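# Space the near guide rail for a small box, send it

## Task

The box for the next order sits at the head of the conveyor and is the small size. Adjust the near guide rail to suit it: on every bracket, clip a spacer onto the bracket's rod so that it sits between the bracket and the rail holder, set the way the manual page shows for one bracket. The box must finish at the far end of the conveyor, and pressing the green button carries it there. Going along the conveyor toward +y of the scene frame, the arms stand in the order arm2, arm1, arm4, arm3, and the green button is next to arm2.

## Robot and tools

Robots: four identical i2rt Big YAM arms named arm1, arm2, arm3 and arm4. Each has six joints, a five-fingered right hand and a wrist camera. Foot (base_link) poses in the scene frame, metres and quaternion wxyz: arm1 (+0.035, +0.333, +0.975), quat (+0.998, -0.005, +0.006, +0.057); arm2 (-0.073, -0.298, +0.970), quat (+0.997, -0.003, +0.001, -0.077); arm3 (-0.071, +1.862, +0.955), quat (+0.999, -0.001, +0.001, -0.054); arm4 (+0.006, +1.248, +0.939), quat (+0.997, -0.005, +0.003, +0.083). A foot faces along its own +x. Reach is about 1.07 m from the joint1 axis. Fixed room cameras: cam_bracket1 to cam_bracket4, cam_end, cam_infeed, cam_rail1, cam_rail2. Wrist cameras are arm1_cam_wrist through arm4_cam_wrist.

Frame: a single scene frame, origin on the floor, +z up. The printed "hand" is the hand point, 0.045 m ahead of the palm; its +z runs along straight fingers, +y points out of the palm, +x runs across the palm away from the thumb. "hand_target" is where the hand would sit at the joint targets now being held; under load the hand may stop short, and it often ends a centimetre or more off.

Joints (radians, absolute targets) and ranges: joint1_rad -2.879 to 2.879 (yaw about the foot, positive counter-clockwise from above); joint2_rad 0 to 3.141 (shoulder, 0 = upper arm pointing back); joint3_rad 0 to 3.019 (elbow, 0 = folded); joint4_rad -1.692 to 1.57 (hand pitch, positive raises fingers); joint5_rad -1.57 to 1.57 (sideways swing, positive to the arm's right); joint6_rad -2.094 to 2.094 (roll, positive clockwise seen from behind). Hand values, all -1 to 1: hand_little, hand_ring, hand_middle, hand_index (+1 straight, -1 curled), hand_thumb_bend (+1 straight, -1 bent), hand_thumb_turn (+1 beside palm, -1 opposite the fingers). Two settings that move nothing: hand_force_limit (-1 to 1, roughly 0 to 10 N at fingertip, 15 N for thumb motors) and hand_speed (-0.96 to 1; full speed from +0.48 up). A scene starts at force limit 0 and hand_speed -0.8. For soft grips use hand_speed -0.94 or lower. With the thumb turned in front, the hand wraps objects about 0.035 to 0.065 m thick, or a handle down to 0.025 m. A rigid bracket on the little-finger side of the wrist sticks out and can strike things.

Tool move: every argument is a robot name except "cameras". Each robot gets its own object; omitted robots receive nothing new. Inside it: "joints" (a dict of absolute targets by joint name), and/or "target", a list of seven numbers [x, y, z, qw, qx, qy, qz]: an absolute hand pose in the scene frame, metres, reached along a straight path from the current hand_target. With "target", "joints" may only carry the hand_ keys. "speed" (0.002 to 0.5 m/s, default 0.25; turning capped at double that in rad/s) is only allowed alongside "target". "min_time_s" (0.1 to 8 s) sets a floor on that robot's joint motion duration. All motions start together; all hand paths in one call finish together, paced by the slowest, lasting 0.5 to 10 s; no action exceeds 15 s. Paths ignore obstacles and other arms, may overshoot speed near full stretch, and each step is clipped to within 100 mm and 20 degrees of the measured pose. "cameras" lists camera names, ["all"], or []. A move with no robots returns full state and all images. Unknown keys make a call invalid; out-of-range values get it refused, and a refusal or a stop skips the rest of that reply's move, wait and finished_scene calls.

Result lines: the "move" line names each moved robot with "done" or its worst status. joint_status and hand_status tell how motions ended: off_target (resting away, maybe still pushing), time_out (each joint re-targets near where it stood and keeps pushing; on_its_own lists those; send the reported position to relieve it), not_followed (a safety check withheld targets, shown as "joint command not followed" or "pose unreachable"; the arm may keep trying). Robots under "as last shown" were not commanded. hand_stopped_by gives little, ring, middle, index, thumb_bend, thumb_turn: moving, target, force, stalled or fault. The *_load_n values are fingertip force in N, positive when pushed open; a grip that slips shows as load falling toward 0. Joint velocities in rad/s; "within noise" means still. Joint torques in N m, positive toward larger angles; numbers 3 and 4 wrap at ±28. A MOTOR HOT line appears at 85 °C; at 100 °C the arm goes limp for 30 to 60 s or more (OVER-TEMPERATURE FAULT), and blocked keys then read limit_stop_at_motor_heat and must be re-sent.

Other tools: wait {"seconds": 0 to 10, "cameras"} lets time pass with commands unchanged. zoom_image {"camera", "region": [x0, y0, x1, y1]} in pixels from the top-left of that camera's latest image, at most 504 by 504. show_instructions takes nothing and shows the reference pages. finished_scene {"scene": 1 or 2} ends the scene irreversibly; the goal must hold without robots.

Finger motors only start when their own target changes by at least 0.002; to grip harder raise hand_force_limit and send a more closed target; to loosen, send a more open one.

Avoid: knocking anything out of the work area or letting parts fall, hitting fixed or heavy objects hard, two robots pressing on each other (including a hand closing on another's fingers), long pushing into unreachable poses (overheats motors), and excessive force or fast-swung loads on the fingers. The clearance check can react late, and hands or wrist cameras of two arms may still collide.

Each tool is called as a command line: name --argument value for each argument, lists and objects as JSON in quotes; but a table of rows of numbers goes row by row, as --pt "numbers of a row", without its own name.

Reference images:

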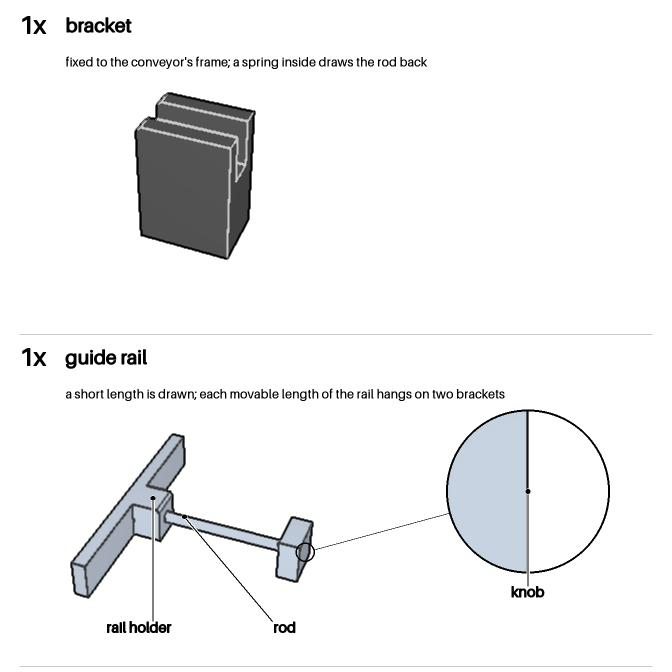

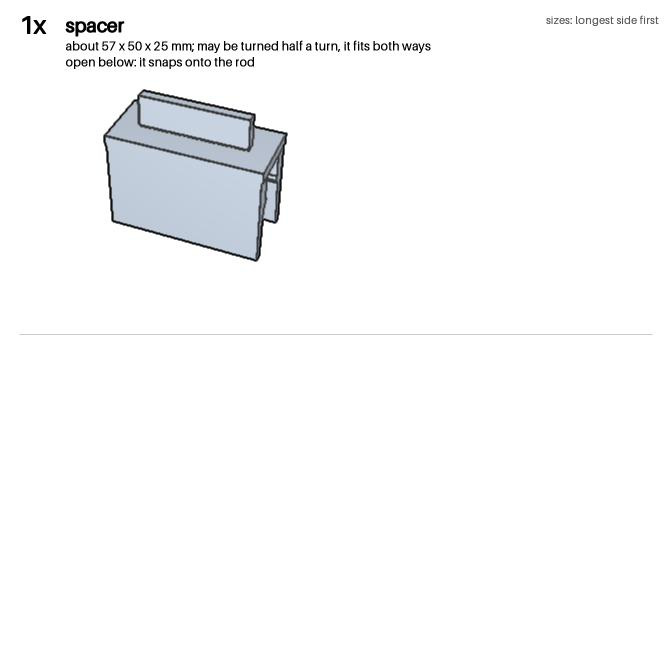

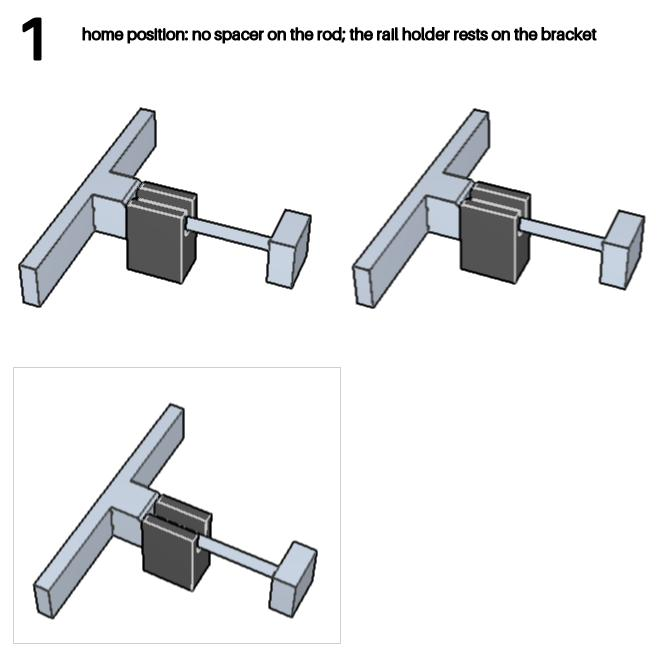

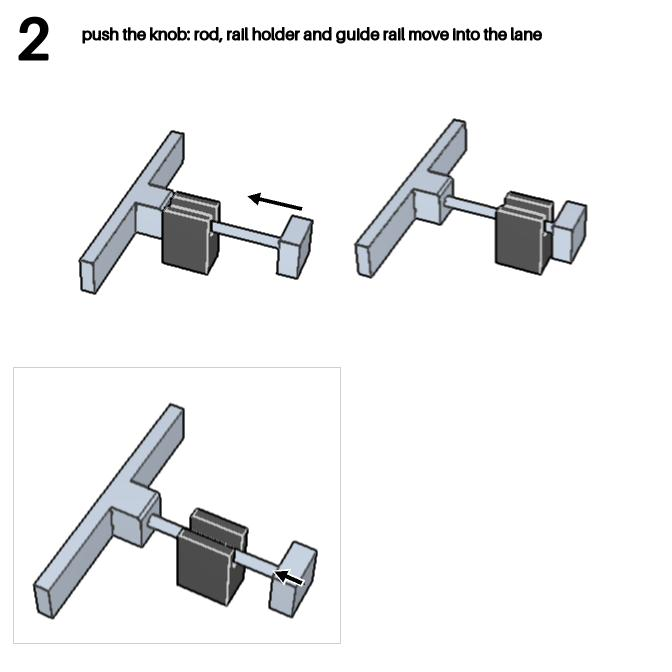

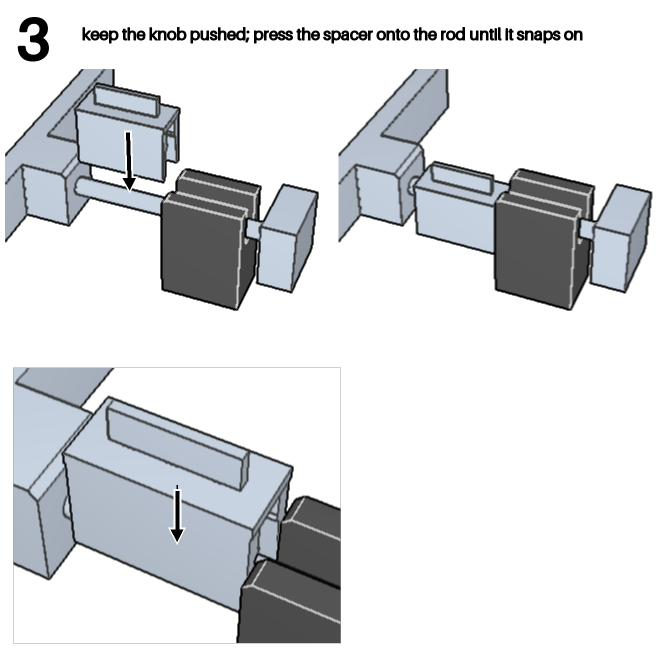

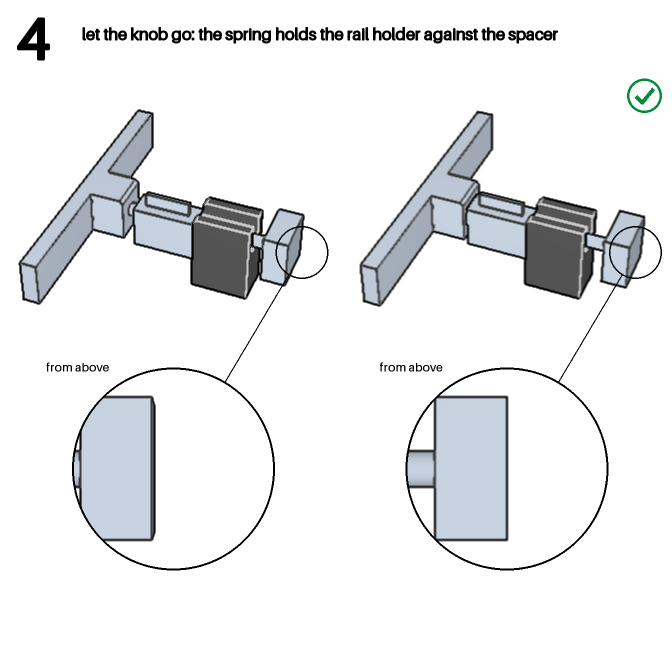

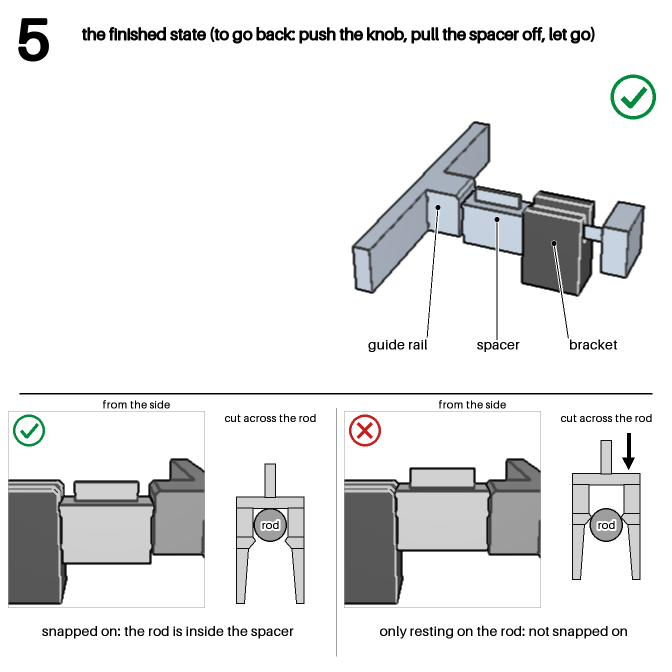

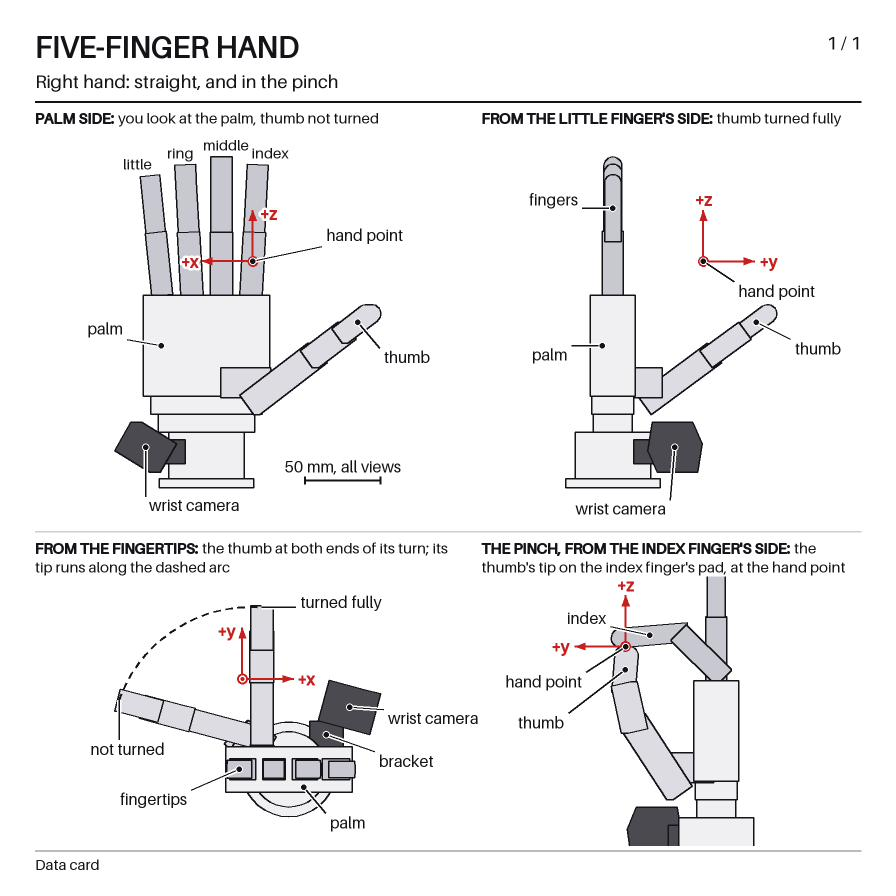

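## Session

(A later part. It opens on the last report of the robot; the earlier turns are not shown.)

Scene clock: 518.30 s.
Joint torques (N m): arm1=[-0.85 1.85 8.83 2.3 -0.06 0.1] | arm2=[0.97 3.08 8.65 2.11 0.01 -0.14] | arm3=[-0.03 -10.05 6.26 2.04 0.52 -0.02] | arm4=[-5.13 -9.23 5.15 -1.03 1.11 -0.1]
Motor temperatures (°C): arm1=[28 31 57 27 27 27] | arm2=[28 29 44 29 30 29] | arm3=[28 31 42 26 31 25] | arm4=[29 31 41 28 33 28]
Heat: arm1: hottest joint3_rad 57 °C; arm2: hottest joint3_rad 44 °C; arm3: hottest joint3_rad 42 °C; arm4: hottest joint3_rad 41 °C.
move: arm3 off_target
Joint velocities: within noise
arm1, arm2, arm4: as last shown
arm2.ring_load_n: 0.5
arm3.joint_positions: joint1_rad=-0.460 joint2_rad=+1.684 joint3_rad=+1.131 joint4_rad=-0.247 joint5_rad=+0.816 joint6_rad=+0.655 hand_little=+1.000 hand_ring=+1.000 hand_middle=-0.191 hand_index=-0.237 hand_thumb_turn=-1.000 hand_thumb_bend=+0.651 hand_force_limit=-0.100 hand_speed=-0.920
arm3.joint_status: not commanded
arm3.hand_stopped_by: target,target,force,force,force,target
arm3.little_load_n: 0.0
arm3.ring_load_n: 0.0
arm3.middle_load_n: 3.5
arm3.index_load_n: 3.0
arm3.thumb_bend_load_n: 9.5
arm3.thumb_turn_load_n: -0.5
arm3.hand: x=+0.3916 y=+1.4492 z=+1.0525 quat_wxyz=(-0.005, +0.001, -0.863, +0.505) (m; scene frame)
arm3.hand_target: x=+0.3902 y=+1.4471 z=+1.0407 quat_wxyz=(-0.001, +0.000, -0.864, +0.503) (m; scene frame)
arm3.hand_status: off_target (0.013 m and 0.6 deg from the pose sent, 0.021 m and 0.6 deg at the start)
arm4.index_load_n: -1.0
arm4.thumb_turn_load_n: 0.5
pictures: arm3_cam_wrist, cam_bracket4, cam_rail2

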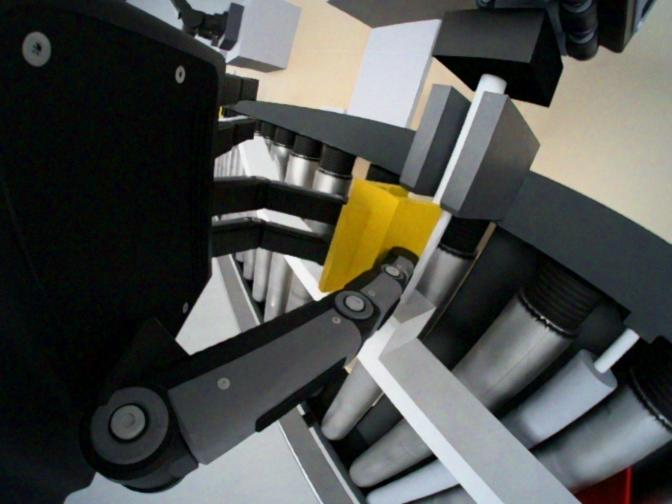

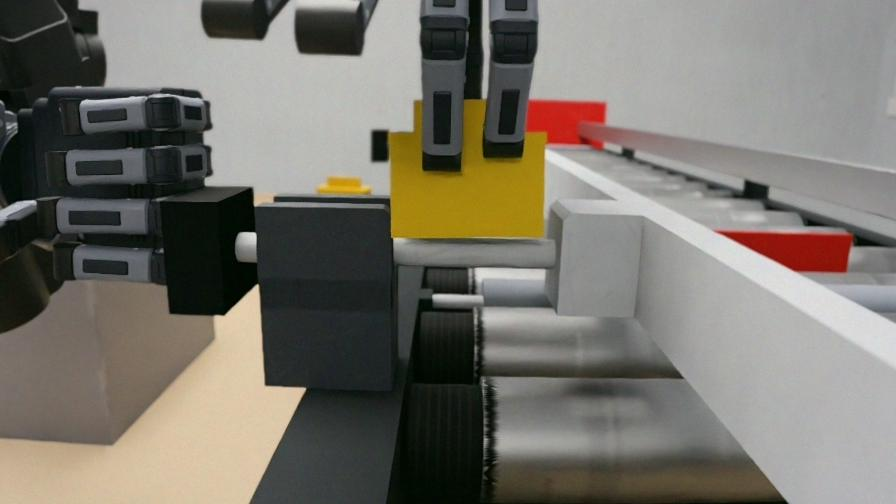

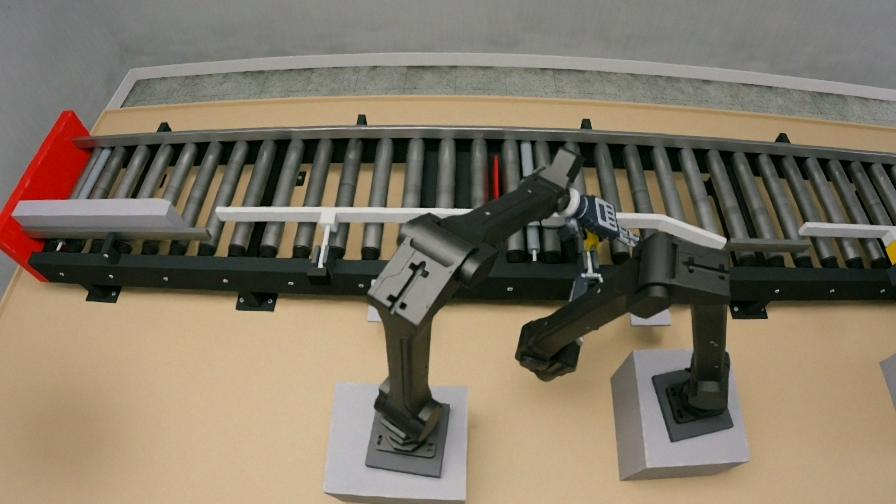

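move --arm3 '{"target":[0.394,1.4535,1.050,0,0,0.864,-0.503],"speed":0.05}' --cameras '["cam_rail2","cam_bracket4"]'

zoom_image --camera "cam_bracket4" --region '[370, 120, 610, 320]'

zoom_image --camera "cam_rail2" --region '[565, 210, 615, 270]'

Scene clock: 531.53 s.
Joint torques (N m): arm1=[0.09 1.85 8.75 2.33 -0.05 0.05] | arm2=[0.97 3.08 8.66 2.13 0.02 -0.15] | arm3=[1.03 -10.99 7.31 0.7 0.85 0.07] | arm4=[-5.13 -9.29 5.16 -0.99 1.12 -0.1]
Motor temperatures (°C): arm1=[28 31 57 27 27 27] | arm2=[28 29 44 29 30 29] | arm3=[28 32 41 26 31 25] | arm4=[29 31 41 28 34 28]
Heat: arm1: hottest joint3_rad 57 °C; arm2: hottest joint3_rad 44 °C; arm3: hottest joint3_rad 41 °C; arm4: hottest joint3_rad 41 °C.
move: arm3 done
Joint velocities: within noise
arm1.joint_positions: joint1_rad=+0.136 joint2_rad=+0.617 joint3_rad=+1.332 joint4_rad=-1.203 joint5_rad=-0.121 joint6_rad=-1.300 hand_little=+1.000 hand_ring=+1.000 hand_middle=+1.000 hand_index=+1.000 hand_thumb_turn=+1.000 hand_thumb_bend=+1.000 hand_force_limit=+0.000 hand_speed=-0.800
arm1.joint_status: not commanded
arm1.hand_stopped_by: target,target,target,target,target,target
arm1.little_load_n: 0.0
arm1.ring_load_n: 0.0
arm1.middle_load_n: 0.0
arm1.index_load_n: 0.0
arm1.thumb_bend_load_n: 0.0
arm1.thumb_turn_load_n: 0.0
arm1.hand: x=+0.2992 y=+0.3763 z=+1.4587 quat_wxyz=(-0.178, +0.860, +0.023, +0.478) (m; scene frame)
arm1.hand_target: x=+0.2980 y=+0.3761 z=+1.4709 quat_wxyz=(-0.180, +0.853, +0.024, +0.489) (m; scene frame)
arm1.hand_status: not commanded
arm2.joint_positions: joint1_rad=-0.027 joint2_rad=+0.640 joint3_rad=+1.404 joint4_rad=-1.216 joint5_rad=-0.086 joint6_rad=-1.008 hand_little=+1.000 hand_ring=+1.000 hand_middle=+1.000 hand_index=+1.000 hand_thumb_turn=+1.000 hand_thumb_bend=+1.000 hand_force_limit=+0.000 hand_speed=-0.800
arm2.joint_status: not commanded
arm2.hand_stopped_by: target,target,target,target,target,target
arm2.little_load_n: 0.0
arm2.ring_load_n: 0.0
arm2.middle_load_n: 0.0
arm2.index_load_n: 0.0
arm2.thumb_bend_load_n: 0.0
arm2.thumb_turn_load_n: 0.0
arm2.hand: x=+0.1735 y=-0.3588 z=+1.4749 quat_wxyz=(-0.134, +0.798, -0.285, +0.513) (m; scene frame)
arm2.hand_target: x=+0.1724 y=-0.3585 z=+1.4879 quat_wxyz=(-0.136, +0.791, -0.282, +0.525) (m; scene frame)
arm2.hand_status: not commanded
arm3.joint_positions: joint1_rad=-0.457 joint2_rad=+1.684 joint3_rad=+1.131 joint4_rad=-0.256 joint5_rad=+0.819 joint6_rad=+0.663 hand_little=+1.000 hand_ring=+1.000 hand_middle=-0.191 hand_index=-0.237 hand_thumb_turn=-1.000 hand_thumb_bend=+0.651 hand_force_limit=-0.100 hand_speed=-0.920
arm3.joint_status: not commanded
arm3.hand_stopped_by: target,target,force,force,force,target
arm3.little_load_n: 0.0
arm3.ring_load_n: 0.0
arm3.middle_load_n: 3.5
arm3.index_load_n: 3.5
arm3.thumb_bend_load_n: 9.5
arm3.thumb_turn_load_n: -0.5
arm3.hand: x=+0.3913 y=+1.4511 z=+1.0515 quat_wxyz=(-0.003, +0.000, -0.864, +0.504) (m; scene frame)
arm3.hand_target: x=+0.3951 y=+1.4551 z=+1.0498 quat_wxyz=(-0.001, +0.002, -0.864, +0.503) (m; scene frame)
arm3.hand_status: done (0.004 m and 0.4 deg from the pose sent, 0.006 m and 0.6 deg at the start)
arm4: as last shown
arm4.index_load_n: -0.5
arm4.thumb_bend_load_n: -0.5
arm4.thumb_turn_load_n: 0.0
pictures: cam_bracket4, cam_rail2

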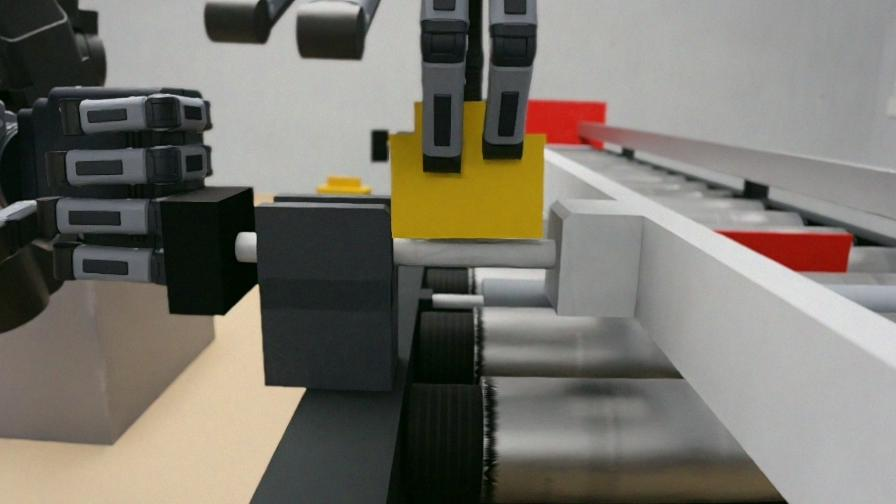

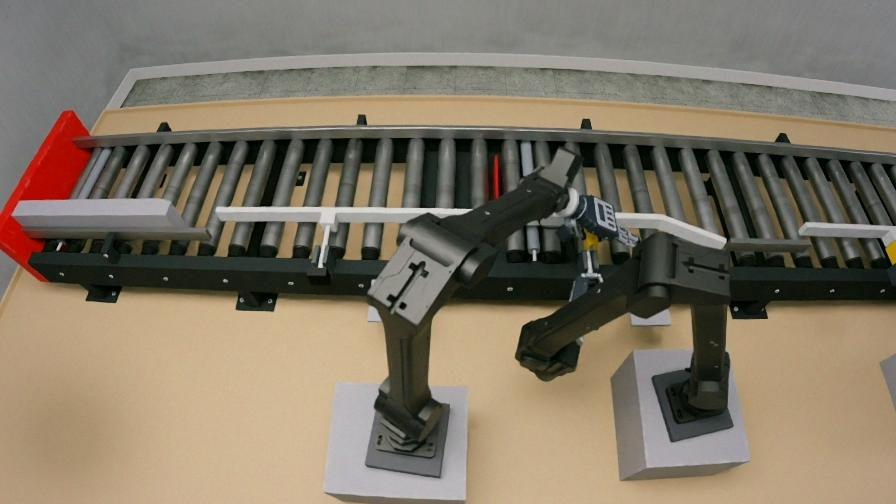

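Scaled by 2.100.

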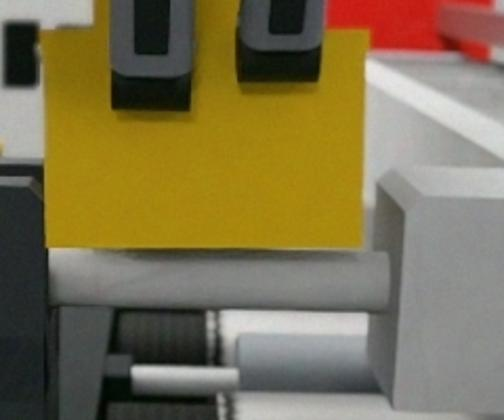

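Scaled by 8.400.

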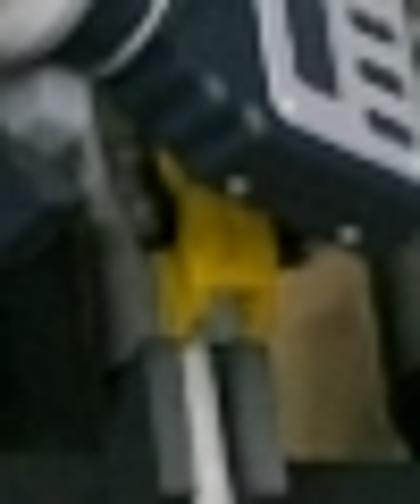

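move --arm3 '{"target":[0.397,1.459,1.052,0,0,0.864,-0.503],"speed":0.05}' --cameras '["cam_rail2","cam_bracket4"]'

zoom_image --camera "cam_bracket4" --region '[370, 120, 610, 320]'

zoom_image --camera "cam_rail2" --region '[565, 210, 615, 270]'

Scene clock: 536.03 s.
Joint torques (N m): arm1=[-0.73 1.55 8.9 2.28 -0.06 0.12] | arm2=[0.97 3.08 8.65 2.11 0.01 -0.14] | arm3=[1.26 -11.16 7.57 0.62 0.89 0.05] | arm4=[-4.95 -9.41 5.16 -0.99 1.13 -0.1]
Motor temperatures (°C): arm1=[28 31 57 27 27 27] | arm2=[28 29 44 29 30 29] | arm3=[28 32 41 26 31 25] | arm4=[29 31 41 28 34 28]
Heat: arm1: hottest joint3_rad 57 °C; arm2: hottest joint3_rad 44 °C; arm3: hottest joint3_rad 41 °C; arm4: hottest joint3_rad 41 °C.
move: arm3 done
Joint velocities: within noise
arm1, arm2, arm4: as last shown
arm3.joint_positions: joint1_rad=-0.450 joint2_rad=+1.684 joint3_rad=+1.131 joint4_rad=-0.270 joint5_rad=+0.829 joint6_rad=+0.678 hand_little=+1.000 hand_ring=+1.000 hand_middle=-0.191 hand_index=-0.237 hand_thumb_turn=-1.000 hand_thumb_bend=+0.651 hand_force_limit=-0.100 hand_speed=-0.920
arm3.joint_status: not commanded
arm3.hand_stopped_by: target,target,force,force,force,target
arm3.little_load_n: 0.0
arm3.ring_load_n: 0.0
arm3.middle_load_n: 3.5
arm3.index_load_n: 3.0
arm3.thumb_bend_load_n: 9.5
arm3.thumb_turn_load_n: -0.5
arm3.hand: x=+0.3916 y=+1.4549 z=+1.0505 quat_wxyz=(-0.001, -0.002, -0.864, +0.503) (m; scene frame)
arm3.hand_target: x=+0.3971 y=+1.4592 z=+1.0522 quat_wxyz=(+0.000, +0.000, -0.864, +0.504) (m; scene frame)
arm3.hand_status: done (0.007 m and 0.2 deg from the pose sent, 0.010 m and 0.4 deg at the start)
arm4.thumb_bend_load_n: 0.0
arm4.thumb_turn_load_n: 0.5
pictures: cam_bracket4, cam_rail2

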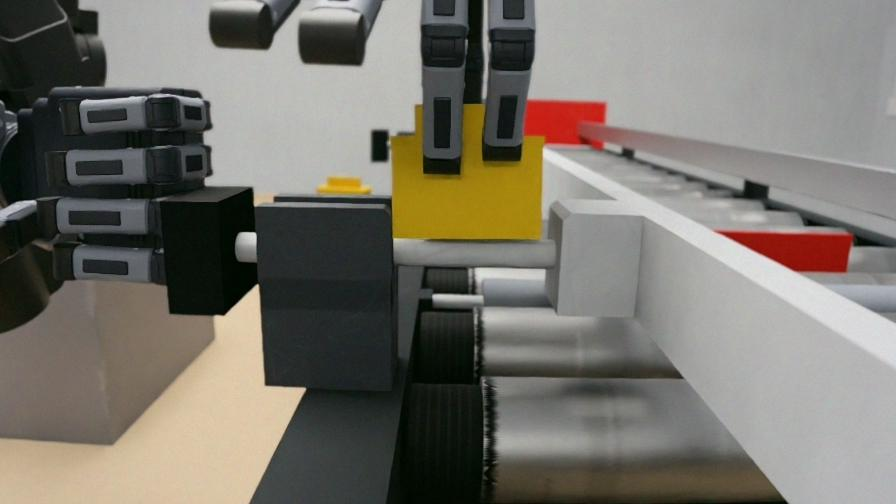

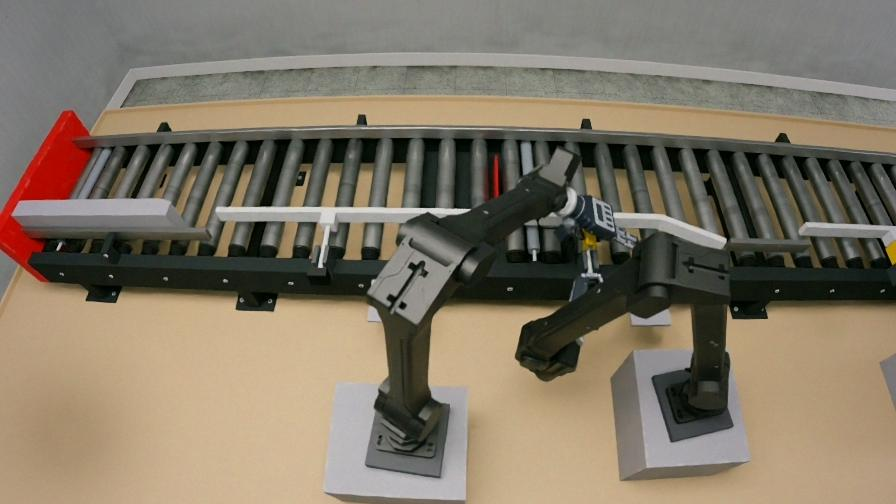

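Scaled by 2.100.

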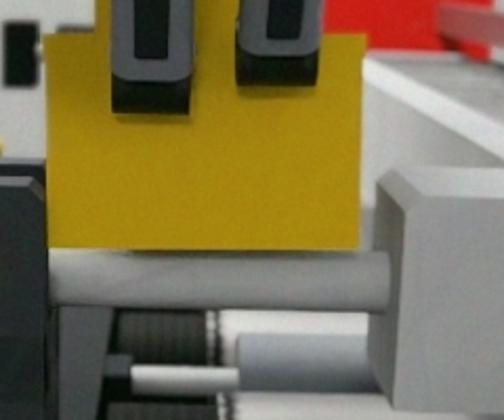

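Scaled by 8.400.

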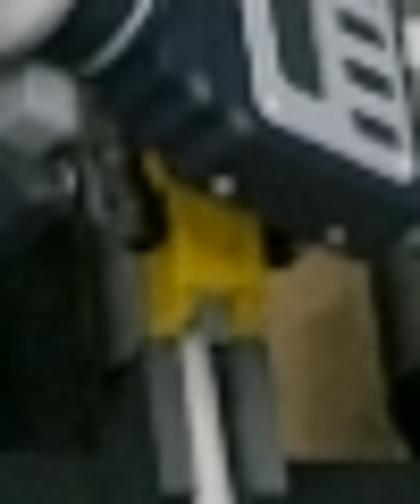

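move --arm3 '{"target":[0.401,1.460,1.040,0,0,0.864,-0.503],"speed":0.05}' --cameras '["cam_rail2","cam_bracket4"]'

zoom_image --camera "cam_bracket4" --region '[370, 120, 610, 320]'

zoom_image --camera "cam_rail2" --region '[565, 210, 615, 270]'

Scene clock: 541.27 s.
Joint torques (N m): arm1=[-0.32 1.73 8.83 2.37 -0.12 0.1] | arm2=[0.97 3.02 8.65 2.11 0.01 -0.14] | arm3=[1.32 -10.11 7.19 1.54 0.87 0.07] | arm4=[-5.07 -9.35 5.18 -1.02 1.12 -0.1]
Motor temperatures (°C): arm1=[28 31 57 27 27 27] | arm2=[28 29 44 29 30 29] | arm3=[28 32 41 26 31 25] | arm4=[29 31 40 28 34 28]
Heat: arm1: hottest joint3_rad 57 °C; arm2: hottest joint3_rad 44 °C; arm3: hottest joint3_rad 41 °C; arm4: hottest joint3_rad 40 °C.
move: arm3 off_target
Joint velocities: within noise
arm1, arm2, arm4: as last shown
arm3.joint_positions: joint1_rad=-0.448 joint2_rad=+1.693 joint3_rad=+1.131 joint4_rad=-0.270 joint5_rad=+0.832 joint6_rad=+0.683 hand_little=+1.000 hand_ring=+1.000 hand_middle=-0.191 hand_index=-0.237 hand_thumb_turn=-1.000 hand_thumb_bend=+0.651 hand_force_limit=-0.100 hand_speed=-0.920
arm3.joint_status: not commanded
arm3.hand_stopped_by: target,target,force,force,force,target
arm3.little_load_n: 0.0
arm3.ring_load_n: 0.0
arm3.middle_load_n: 3.5
arm3.index_load_n: 3.5
arm3.thumb_bend_load_n: 10.0
arm3.thumb_turn_load_n: -0.5
arm3.hand: x=+0.3917 y=+1.4553 z=+1.0455 quat_wxyz=(+0.002, -0.002, -0.865, +0.502) (m; scene frame)
arm3.hand_target: x=+0.3997 y=+1.4592 z=+1.0395 quat_wxyz=(+0.001, +0.000, -0.864, +0.503) (m; scene frame)
arm3.hand_status: off_target (0.012 m and 0.4 deg from the pose sent, 0.015 m and 0.2 deg at the start)
pictures: cam_bracket4, cam_rail2

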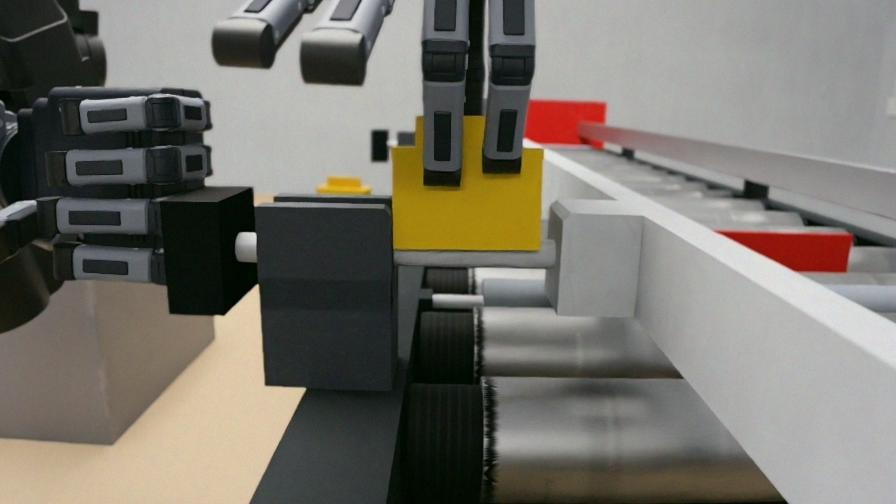

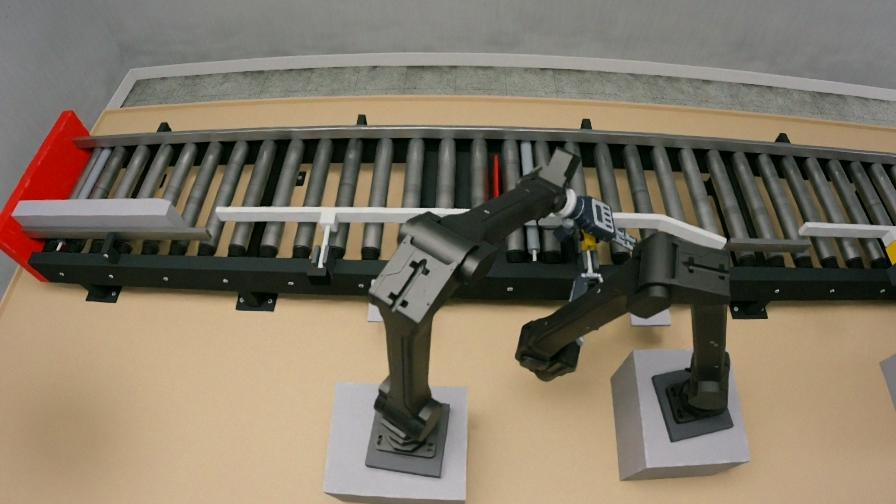

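Scaled by 2.100.

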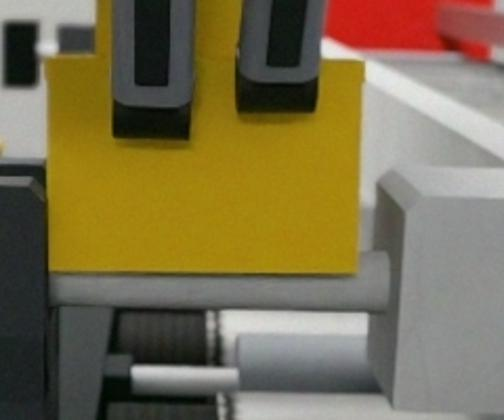

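Scaled by 8.400.

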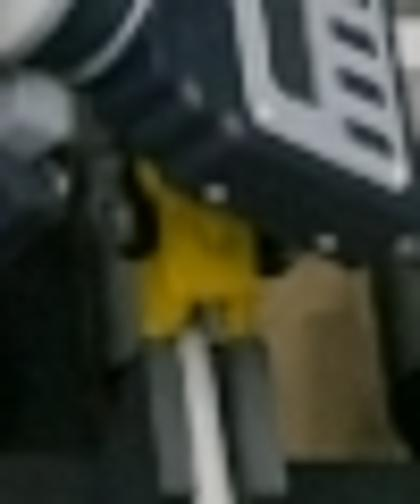

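move --arm3 '{"target":[0.401,1.460,1.026,0,0,0.864,-0.503],"speed":0.05}' --cameras '["cam_bracket4"]'

move --arm3 '{"target":[0.401,1.460,1.014,0,0,0.864,-0.503],"speed":0.05}' --cameras '["cam_rail2","cam_bracket4"]'

zoom_image --camera "cam_bracket4" --region '[370, 120, 610, 330]'

Scene clock: 545.93 s.
Joint torques (N m): arm1=[-0.32 1.79 8.76 2.26 -0.1 0.09] | arm2=[1.03 3.02 8.65 2.13 0.01 -0.14] | arm3=[1.32 -10.4 6.23 2.03 0.84 0.08] | arm4=[-5.01 -9.35 5.16 -1.03 1.13 -0.09]
Motor temperatures (°C): arm1=[28 31 57 27 27 27] | arm2=[28 29 44 29 30 29] | arm3=[28 32 41 26 32 25] | arm4=[29 31 40 28 34 28]
Heat: arm1: hottest joint3_rad 57 °C; arm2: hottest joint3_rad 44 °C; arm3: hottest joint3_rad 41 °C; arm4: hottest joint3_rad 40 °C.
move: arm3 off_target
Joint velocities: within noise
arm1, arm2, arm4: as last shown
arm1.index_load_n: 0.5
arm3.joint_positions: joint1_rad=-0.448 joint2_rad=+1.713 joint3_rad=+1.128 joint4_rad=-0.247 joint5_rad=+0.833 joint6_rad=+0.683 hand_little=+1.000 hand_ring=+1.000 hand_middle=-0.191 hand_index=-0.237 hand_thumb_turn=-1.000 hand_thumb_bend=+0.651 hand_force_limit=-0.100 hand_speed=-0.920
arm3.joint_status: not commanded
arm3.hand_stopped_by: target,target,force,force,force,target
arm3.little_load_n: 0.0
arm3.ring_load_n: 0.0
arm3.middle_load_n: 3.5
arm3.index_load_n: 3.5
arm3.thumb_bend_load_n: 10.0
arm3.thumb_turn_load_n: -0.5
arm3.hand: x=+0.3936 y=+1.4538 z=+1.0359 quat_wxyz=(+0.003, -0.002, -0.865, +0.502) (m; scene frame)
arm3.hand_target: x=+0.3998 y=+1.4590 z=+1.0270 quat_wxyz=(+0.000, -0.001, -0.864, +0.503) (m; scene frame)
arm3.hand_status: off_target (0.014 m and 0.4 deg from the pose sent, 0.022 m and 0.4 deg at the start)
arm4.thumb_turn_load_n: 0.0
pictures: cam_bracket4

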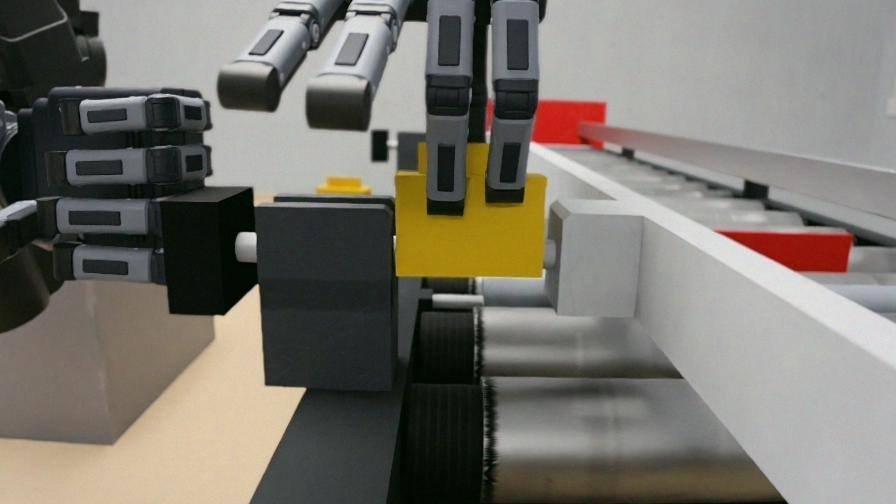

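Scene clock: 546.90 s.
Joint torques (N m): arm1=[-0.56 1.9 8.94 2.39 -0.09 0.09] | arm2=[0.85 3.08 8.65 2.13 0.01 -0.14] | arm3=[1.32 -10.4 6.06 2.03 0.8 0.08] | arm4=[-5.19 -9.41 5.16 -0.99 1.12 -0.1]
Motor temperatures (°C): arm1=[28 31 57 27 27 27] | arm2=[28 29 44 29 30 29] | arm3=[28 32 41 26 32 25] | arm4=[29 31 40 28 34 28]
Heat: arm1: hottest joint3_rad 57 °C; arm2: hottest joint3_rad 44 °C; arm3: hottest joint3_rad 41 °C; arm4: hottest joint3_rad 40 °C.
move: arm3 off_target
Joint velocities: within noise
arm1, arm2, arm4: as last shown
arm1.index_load_n: 0.0
arm1.thumb_turn_load_n: 0.5
arm3.joint_positions: joint1_rad=-0.447 joint2_rad=+1.733 joint3_rad=+1.114 joint4_rad=-0.217 joint5_rad=+0.833 joint6_rad=+0.683 hand_little=+1.000 hand_ring=+1.000 hand_middle=-0.191 hand_index=-0.237 hand_thumb_turn=-1.000 hand_thumb_bend=+0.651 hand_force_limit=-0.100 hand_speed=-0.920
arm3.joint_status: not commanded
arm3.hand_stopped_by: target,target,force,force,force,target
arm3.little_load_n: 0.0
arm3.ring_load_n: 0.0
arm3.middle_load_n: 3.5
arm3.index_load_n: 3.5
arm3.thumb_bend_load_n: 9.5
arm3.thumb_turn_load_n: -0.5
arm3.hand: x=+0.3936 y=+1.4548 z=+1.0223 quat_wxyz=(+0.003, -0.001, -0.865, +0.501) (m; scene frame)
arm3.hand_target: x=+0.3996 y=+1.4603 z=+1.0130 quat_wxyz=(+0.001, +0.001, -0.865, +0.502) (m; scene frame)
arm3.hand_status: off_target (0.012 m and 0.5 deg from the pose sent, 0.024 m and 0.4 deg at the start)
pictures: cam_bracket4, cam_rail2

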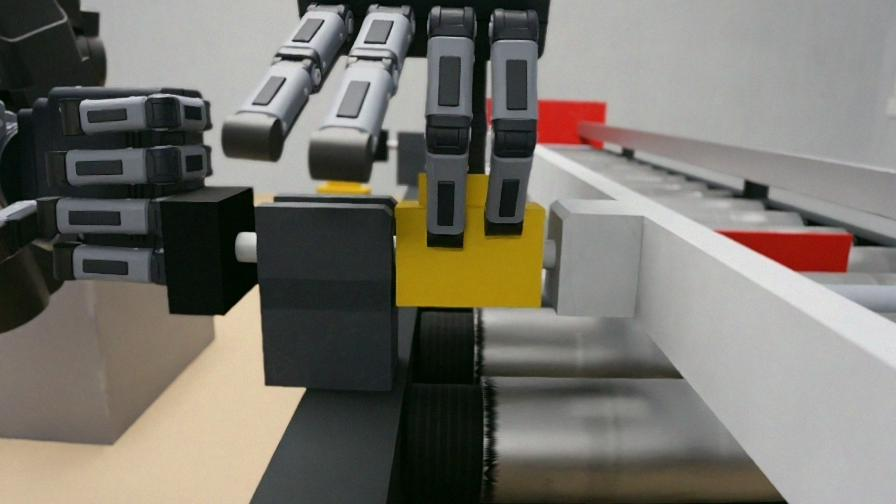

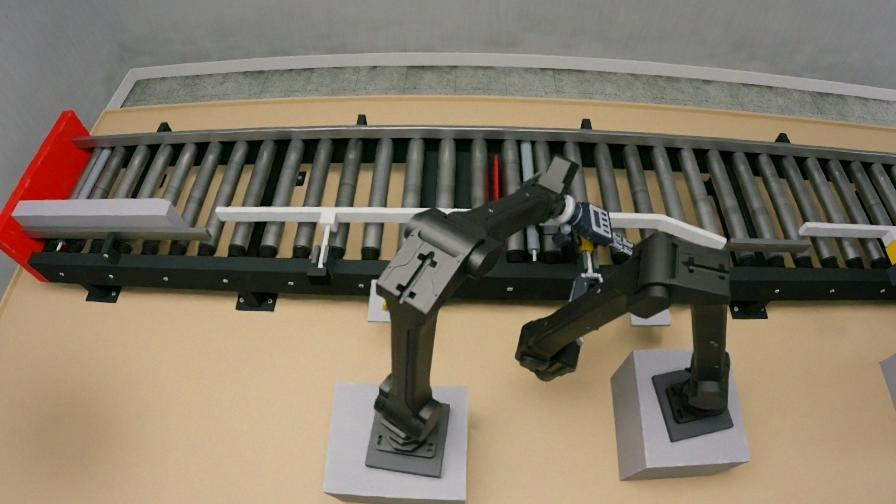

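Scaled by 2.100.

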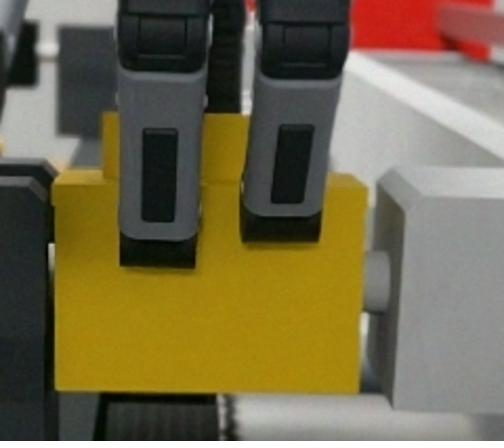

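move --arm3 '{"joints":{"hand_index":0.25,"hand_middle":0.25,"hand_thumb_bend":0.9,"hand_speed":-0.9}}' --cameras '["cam_rail2","cam_bracket4"]'

move --arm3 '{"target":[0.401,1.463,1.13,0,0,0.864,-0.503],"speed":0.08}' --cameras '["cam_rail2","cam_bracket4"]'

zoom_image --camera "cam_bracket4" --region '[370, 120, 610, 330]'

Scene clock: 553.93 s.
Joint torques (N m): arm1=[-0.91 2.14 8.96 2.37 -0.11 0.09] | arm2=[0.91 3.08 8.66 2.11 0.01 -0.15] | arm3=[1.32 -10.4 6.08 1.98 0.8 0.08] | arm4=[-5.07 -9.29 5.16 -1.03 1.12 -0.09]
Motor temperatures (°C): arm1=[28 31 57 27 27 27] | arm2=[28 29 44 29 30 29] | arm3=[28 32 40 26 32 25] | arm4=[29 31 40 28 34 28]
Heat: arm1: hottest joint3_rad 57 °C; arm2: hottest joint3_rad 44 °C; arm3: hottest joint3_rad 40 °C; arm4: hottest joint3_rad 40 °C.
move: arm3 done
Joint velocities: within noise
arm1, arm2, arm4: as last shown
arm1.thumb_turn_load_n: 0.0
arm3.joint_positions: joint1_rad=-0.445 joint2_rad=+1.733 joint3_rad=+1.114 joint4_rad=-0.215 joint5_rad=+0.835 joint6_rad=+0.683 hand_little=+1.000 hand_ring=+1.000 hand_middle=+0.250 hand_index=+0.250 hand_thumb_turn=-1.000 hand_thumb_bend=+0.900 hand_force_limit=-0.100 hand_speed=-0.900
arm3.joint_status: all done
arm3.hand_stopped_by: target,target,target,target,target,target
arm3.little_load_n: 0.0
arm3.ring_load_n: 0.0
arm3.middle_load_n: 0.0
arm3.index_load_n: 0.0
arm3.thumb_bend_load_n: 0.0
arm3.thumb_turn_load_n: 0.0
arm3.hand: x=+0.3943 y=+1.4552 z=+1.0226 quat_wxyz=(+0.003, -0.001, -0.865, +0.502) (m; scene frame)
arm3.hand_target: x=+0.4001 y=+1.4608 z=+1.0132 quat_wxyz=(+0.001, +0.001, -0.864, +0.503) (m; scene frame)
arm3.hand_status: not commanded
arm4.thumb_turn_load_n: 0.5
pictures: cam_bracket4, cam_rail2

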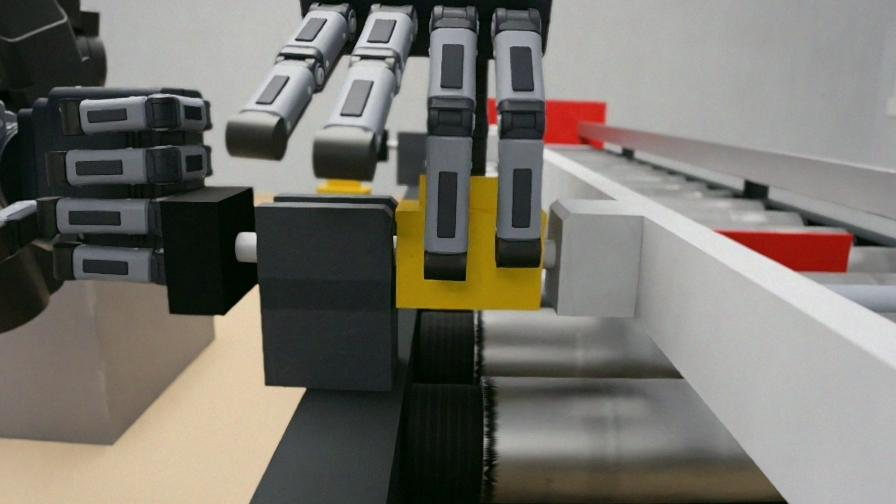

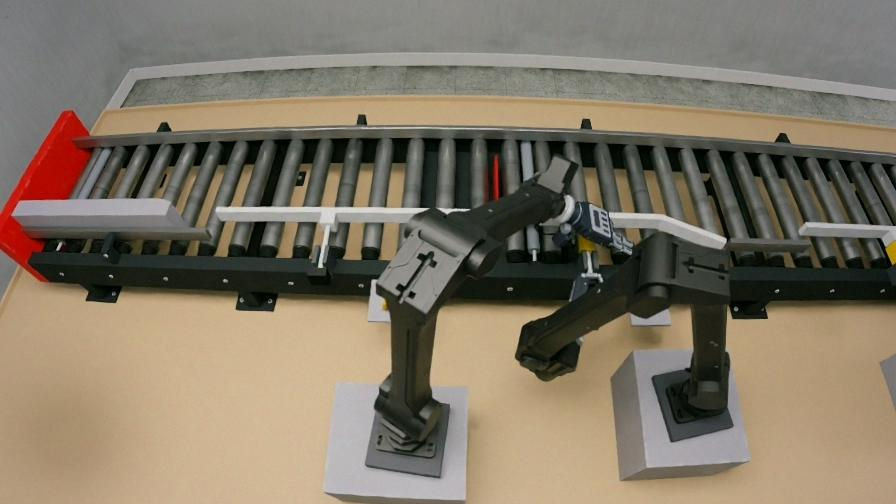

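Scene clock: 556.03 s.
Joint torques (N m): arm1=[-0.56 1.73 8.79 2.36 -0.08 0.11] | arm2=[0.91 3.02 8.65 2.11 0.01 -0.15] | arm3=[1.38 -11.05 10.37 0.65 0.81 0.08] | arm4=[-5.19 -9.35 5.14 -1.03 1.12 -0.1]
Motor temperatures (°C): arm1=[28 31 57 27 27 27] | arm2=[28 29 44 29 30 29] | arm3=[28 32 41 26 32 25] | arm4=[29 31 40 28 34 28]
Heat: arm1: hottest joint3_rad 57 °C; arm2: hottest joint3_rad 44 °C; arm3: hottest joint3_rad 41 °C; arm4: hottest joint3_rad 40 °C.
move: arm3 off_target
Joint velocities: within noise
arm1, arm2: as last shown
arm3.joint_positions: joint1_rad=-0.445 joint2_rad=+1.607 joint3_rad=+1.223 joint4_rad=-0.484 joint5_rad=+0.836 joint6_rad=+0.687 hand_little=+1.000 hand_ring=+1.000 hand_middle=+0.250 hand_index=+0.250 hand_thumb_turn=-1.000 hand_thumb_bend=+0.900 hand_force_limit=-0.100 hand_speed=-0.900
arm3.joint_status: not commanded
arm3.hand_stopped_by: target,target,target,target,target,target
arm3.little_load_n: 0.0
arm3.ring_load_n: 0.0
arm3.middle_load_n: 0.0
arm3.index_load_n: 0.0
arm3.thumb_bend_load_n: 0.0
arm3.thumb_turn_load_n: 0.0
arm3.hand: x=+0.3857 y=+1.4606 z=+1.1097 quat_wxyz=(+0.015, +0.004, -0.869, +0.495) (m; scene frame)
arm3.hand_target: x=+0.4006 y=+1.4608 z=+1.1299 quat_wxyz=(+0.000, -0.002, -0.864, +0.503) (m; scene frame)
arm3.hand_status: off_target (0.026 m and 2.1 deg from the pose sent, 0.108 m and 0.4 deg at the start)
arm4.joint_positions: joint1_rad=+1.153 joint2_rad=+1.973 joint3_rad=+0.802 joint4_rad=-1.670 joint5_rad=+1.539 joint6_rad=+1.263 hand_little=-1.000 hand_ring=-1.000 hand_middle=-1.000 hand_index=-1.000 hand_thumb_turn=-1.000 hand_thumb_bend=+1.000 hand_force_limit=+0.000 hand_speed=+0.000
arm4.joint_status: not commanded
arm4.hand_stopped_by: target,target,target,target,target,target
arm4.little_load_n: 0.0
arm4.ring_load_n: 0.0
arm4.middle_load_n: -2.5
arm4.index_load_n: -1.0
arm4.thumb_bend_load_n: 0.0
arm4.thumb_turn_load_n: 0.0
arm4.hand: x=+0.2534 y=+1.4374 z=+0.9824 quat_wxyz=(+0.106, +0.705, -0.093, +0.695) (m; scene frame)
arm4.hand_target: x=+0.2763 y=+1.4295 z=+0.9805 quat_wxyz=(+0.123, +0.698, -0.124, +0.695) (m; scene frame)
arm4.hand_status: not commanded
pictures: cam_bracket4, cam_rail2

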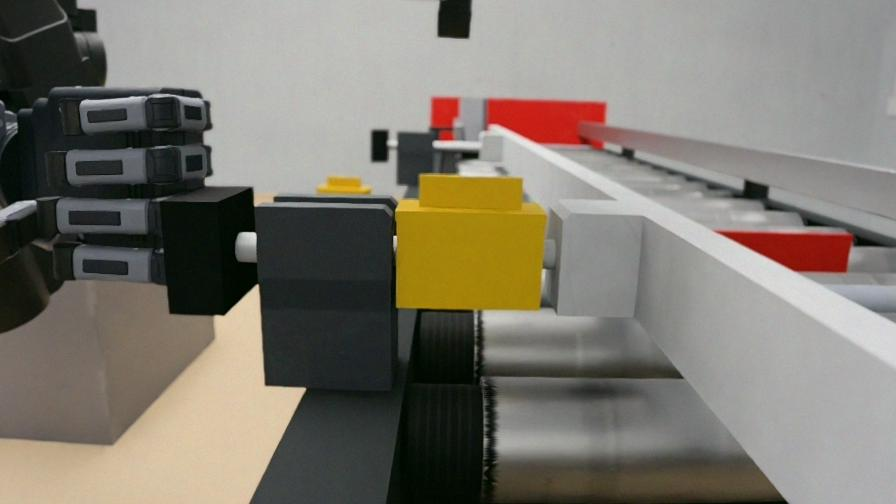

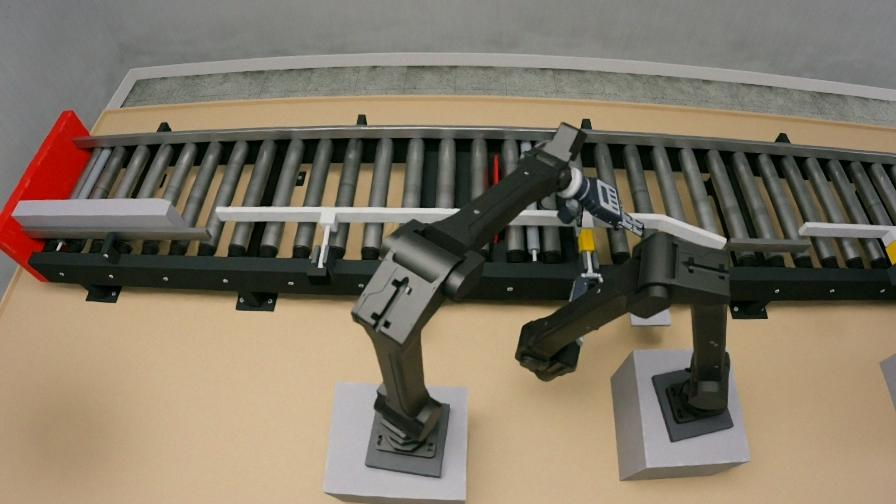

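Scaled by 2.100.

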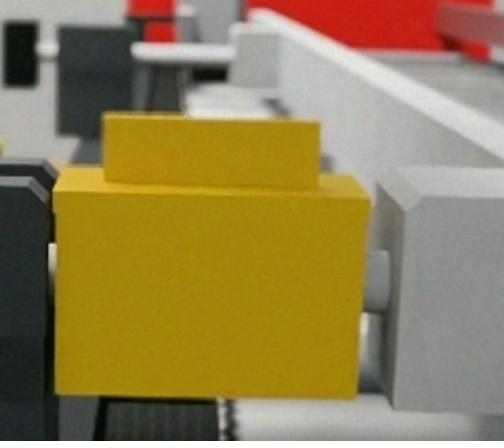

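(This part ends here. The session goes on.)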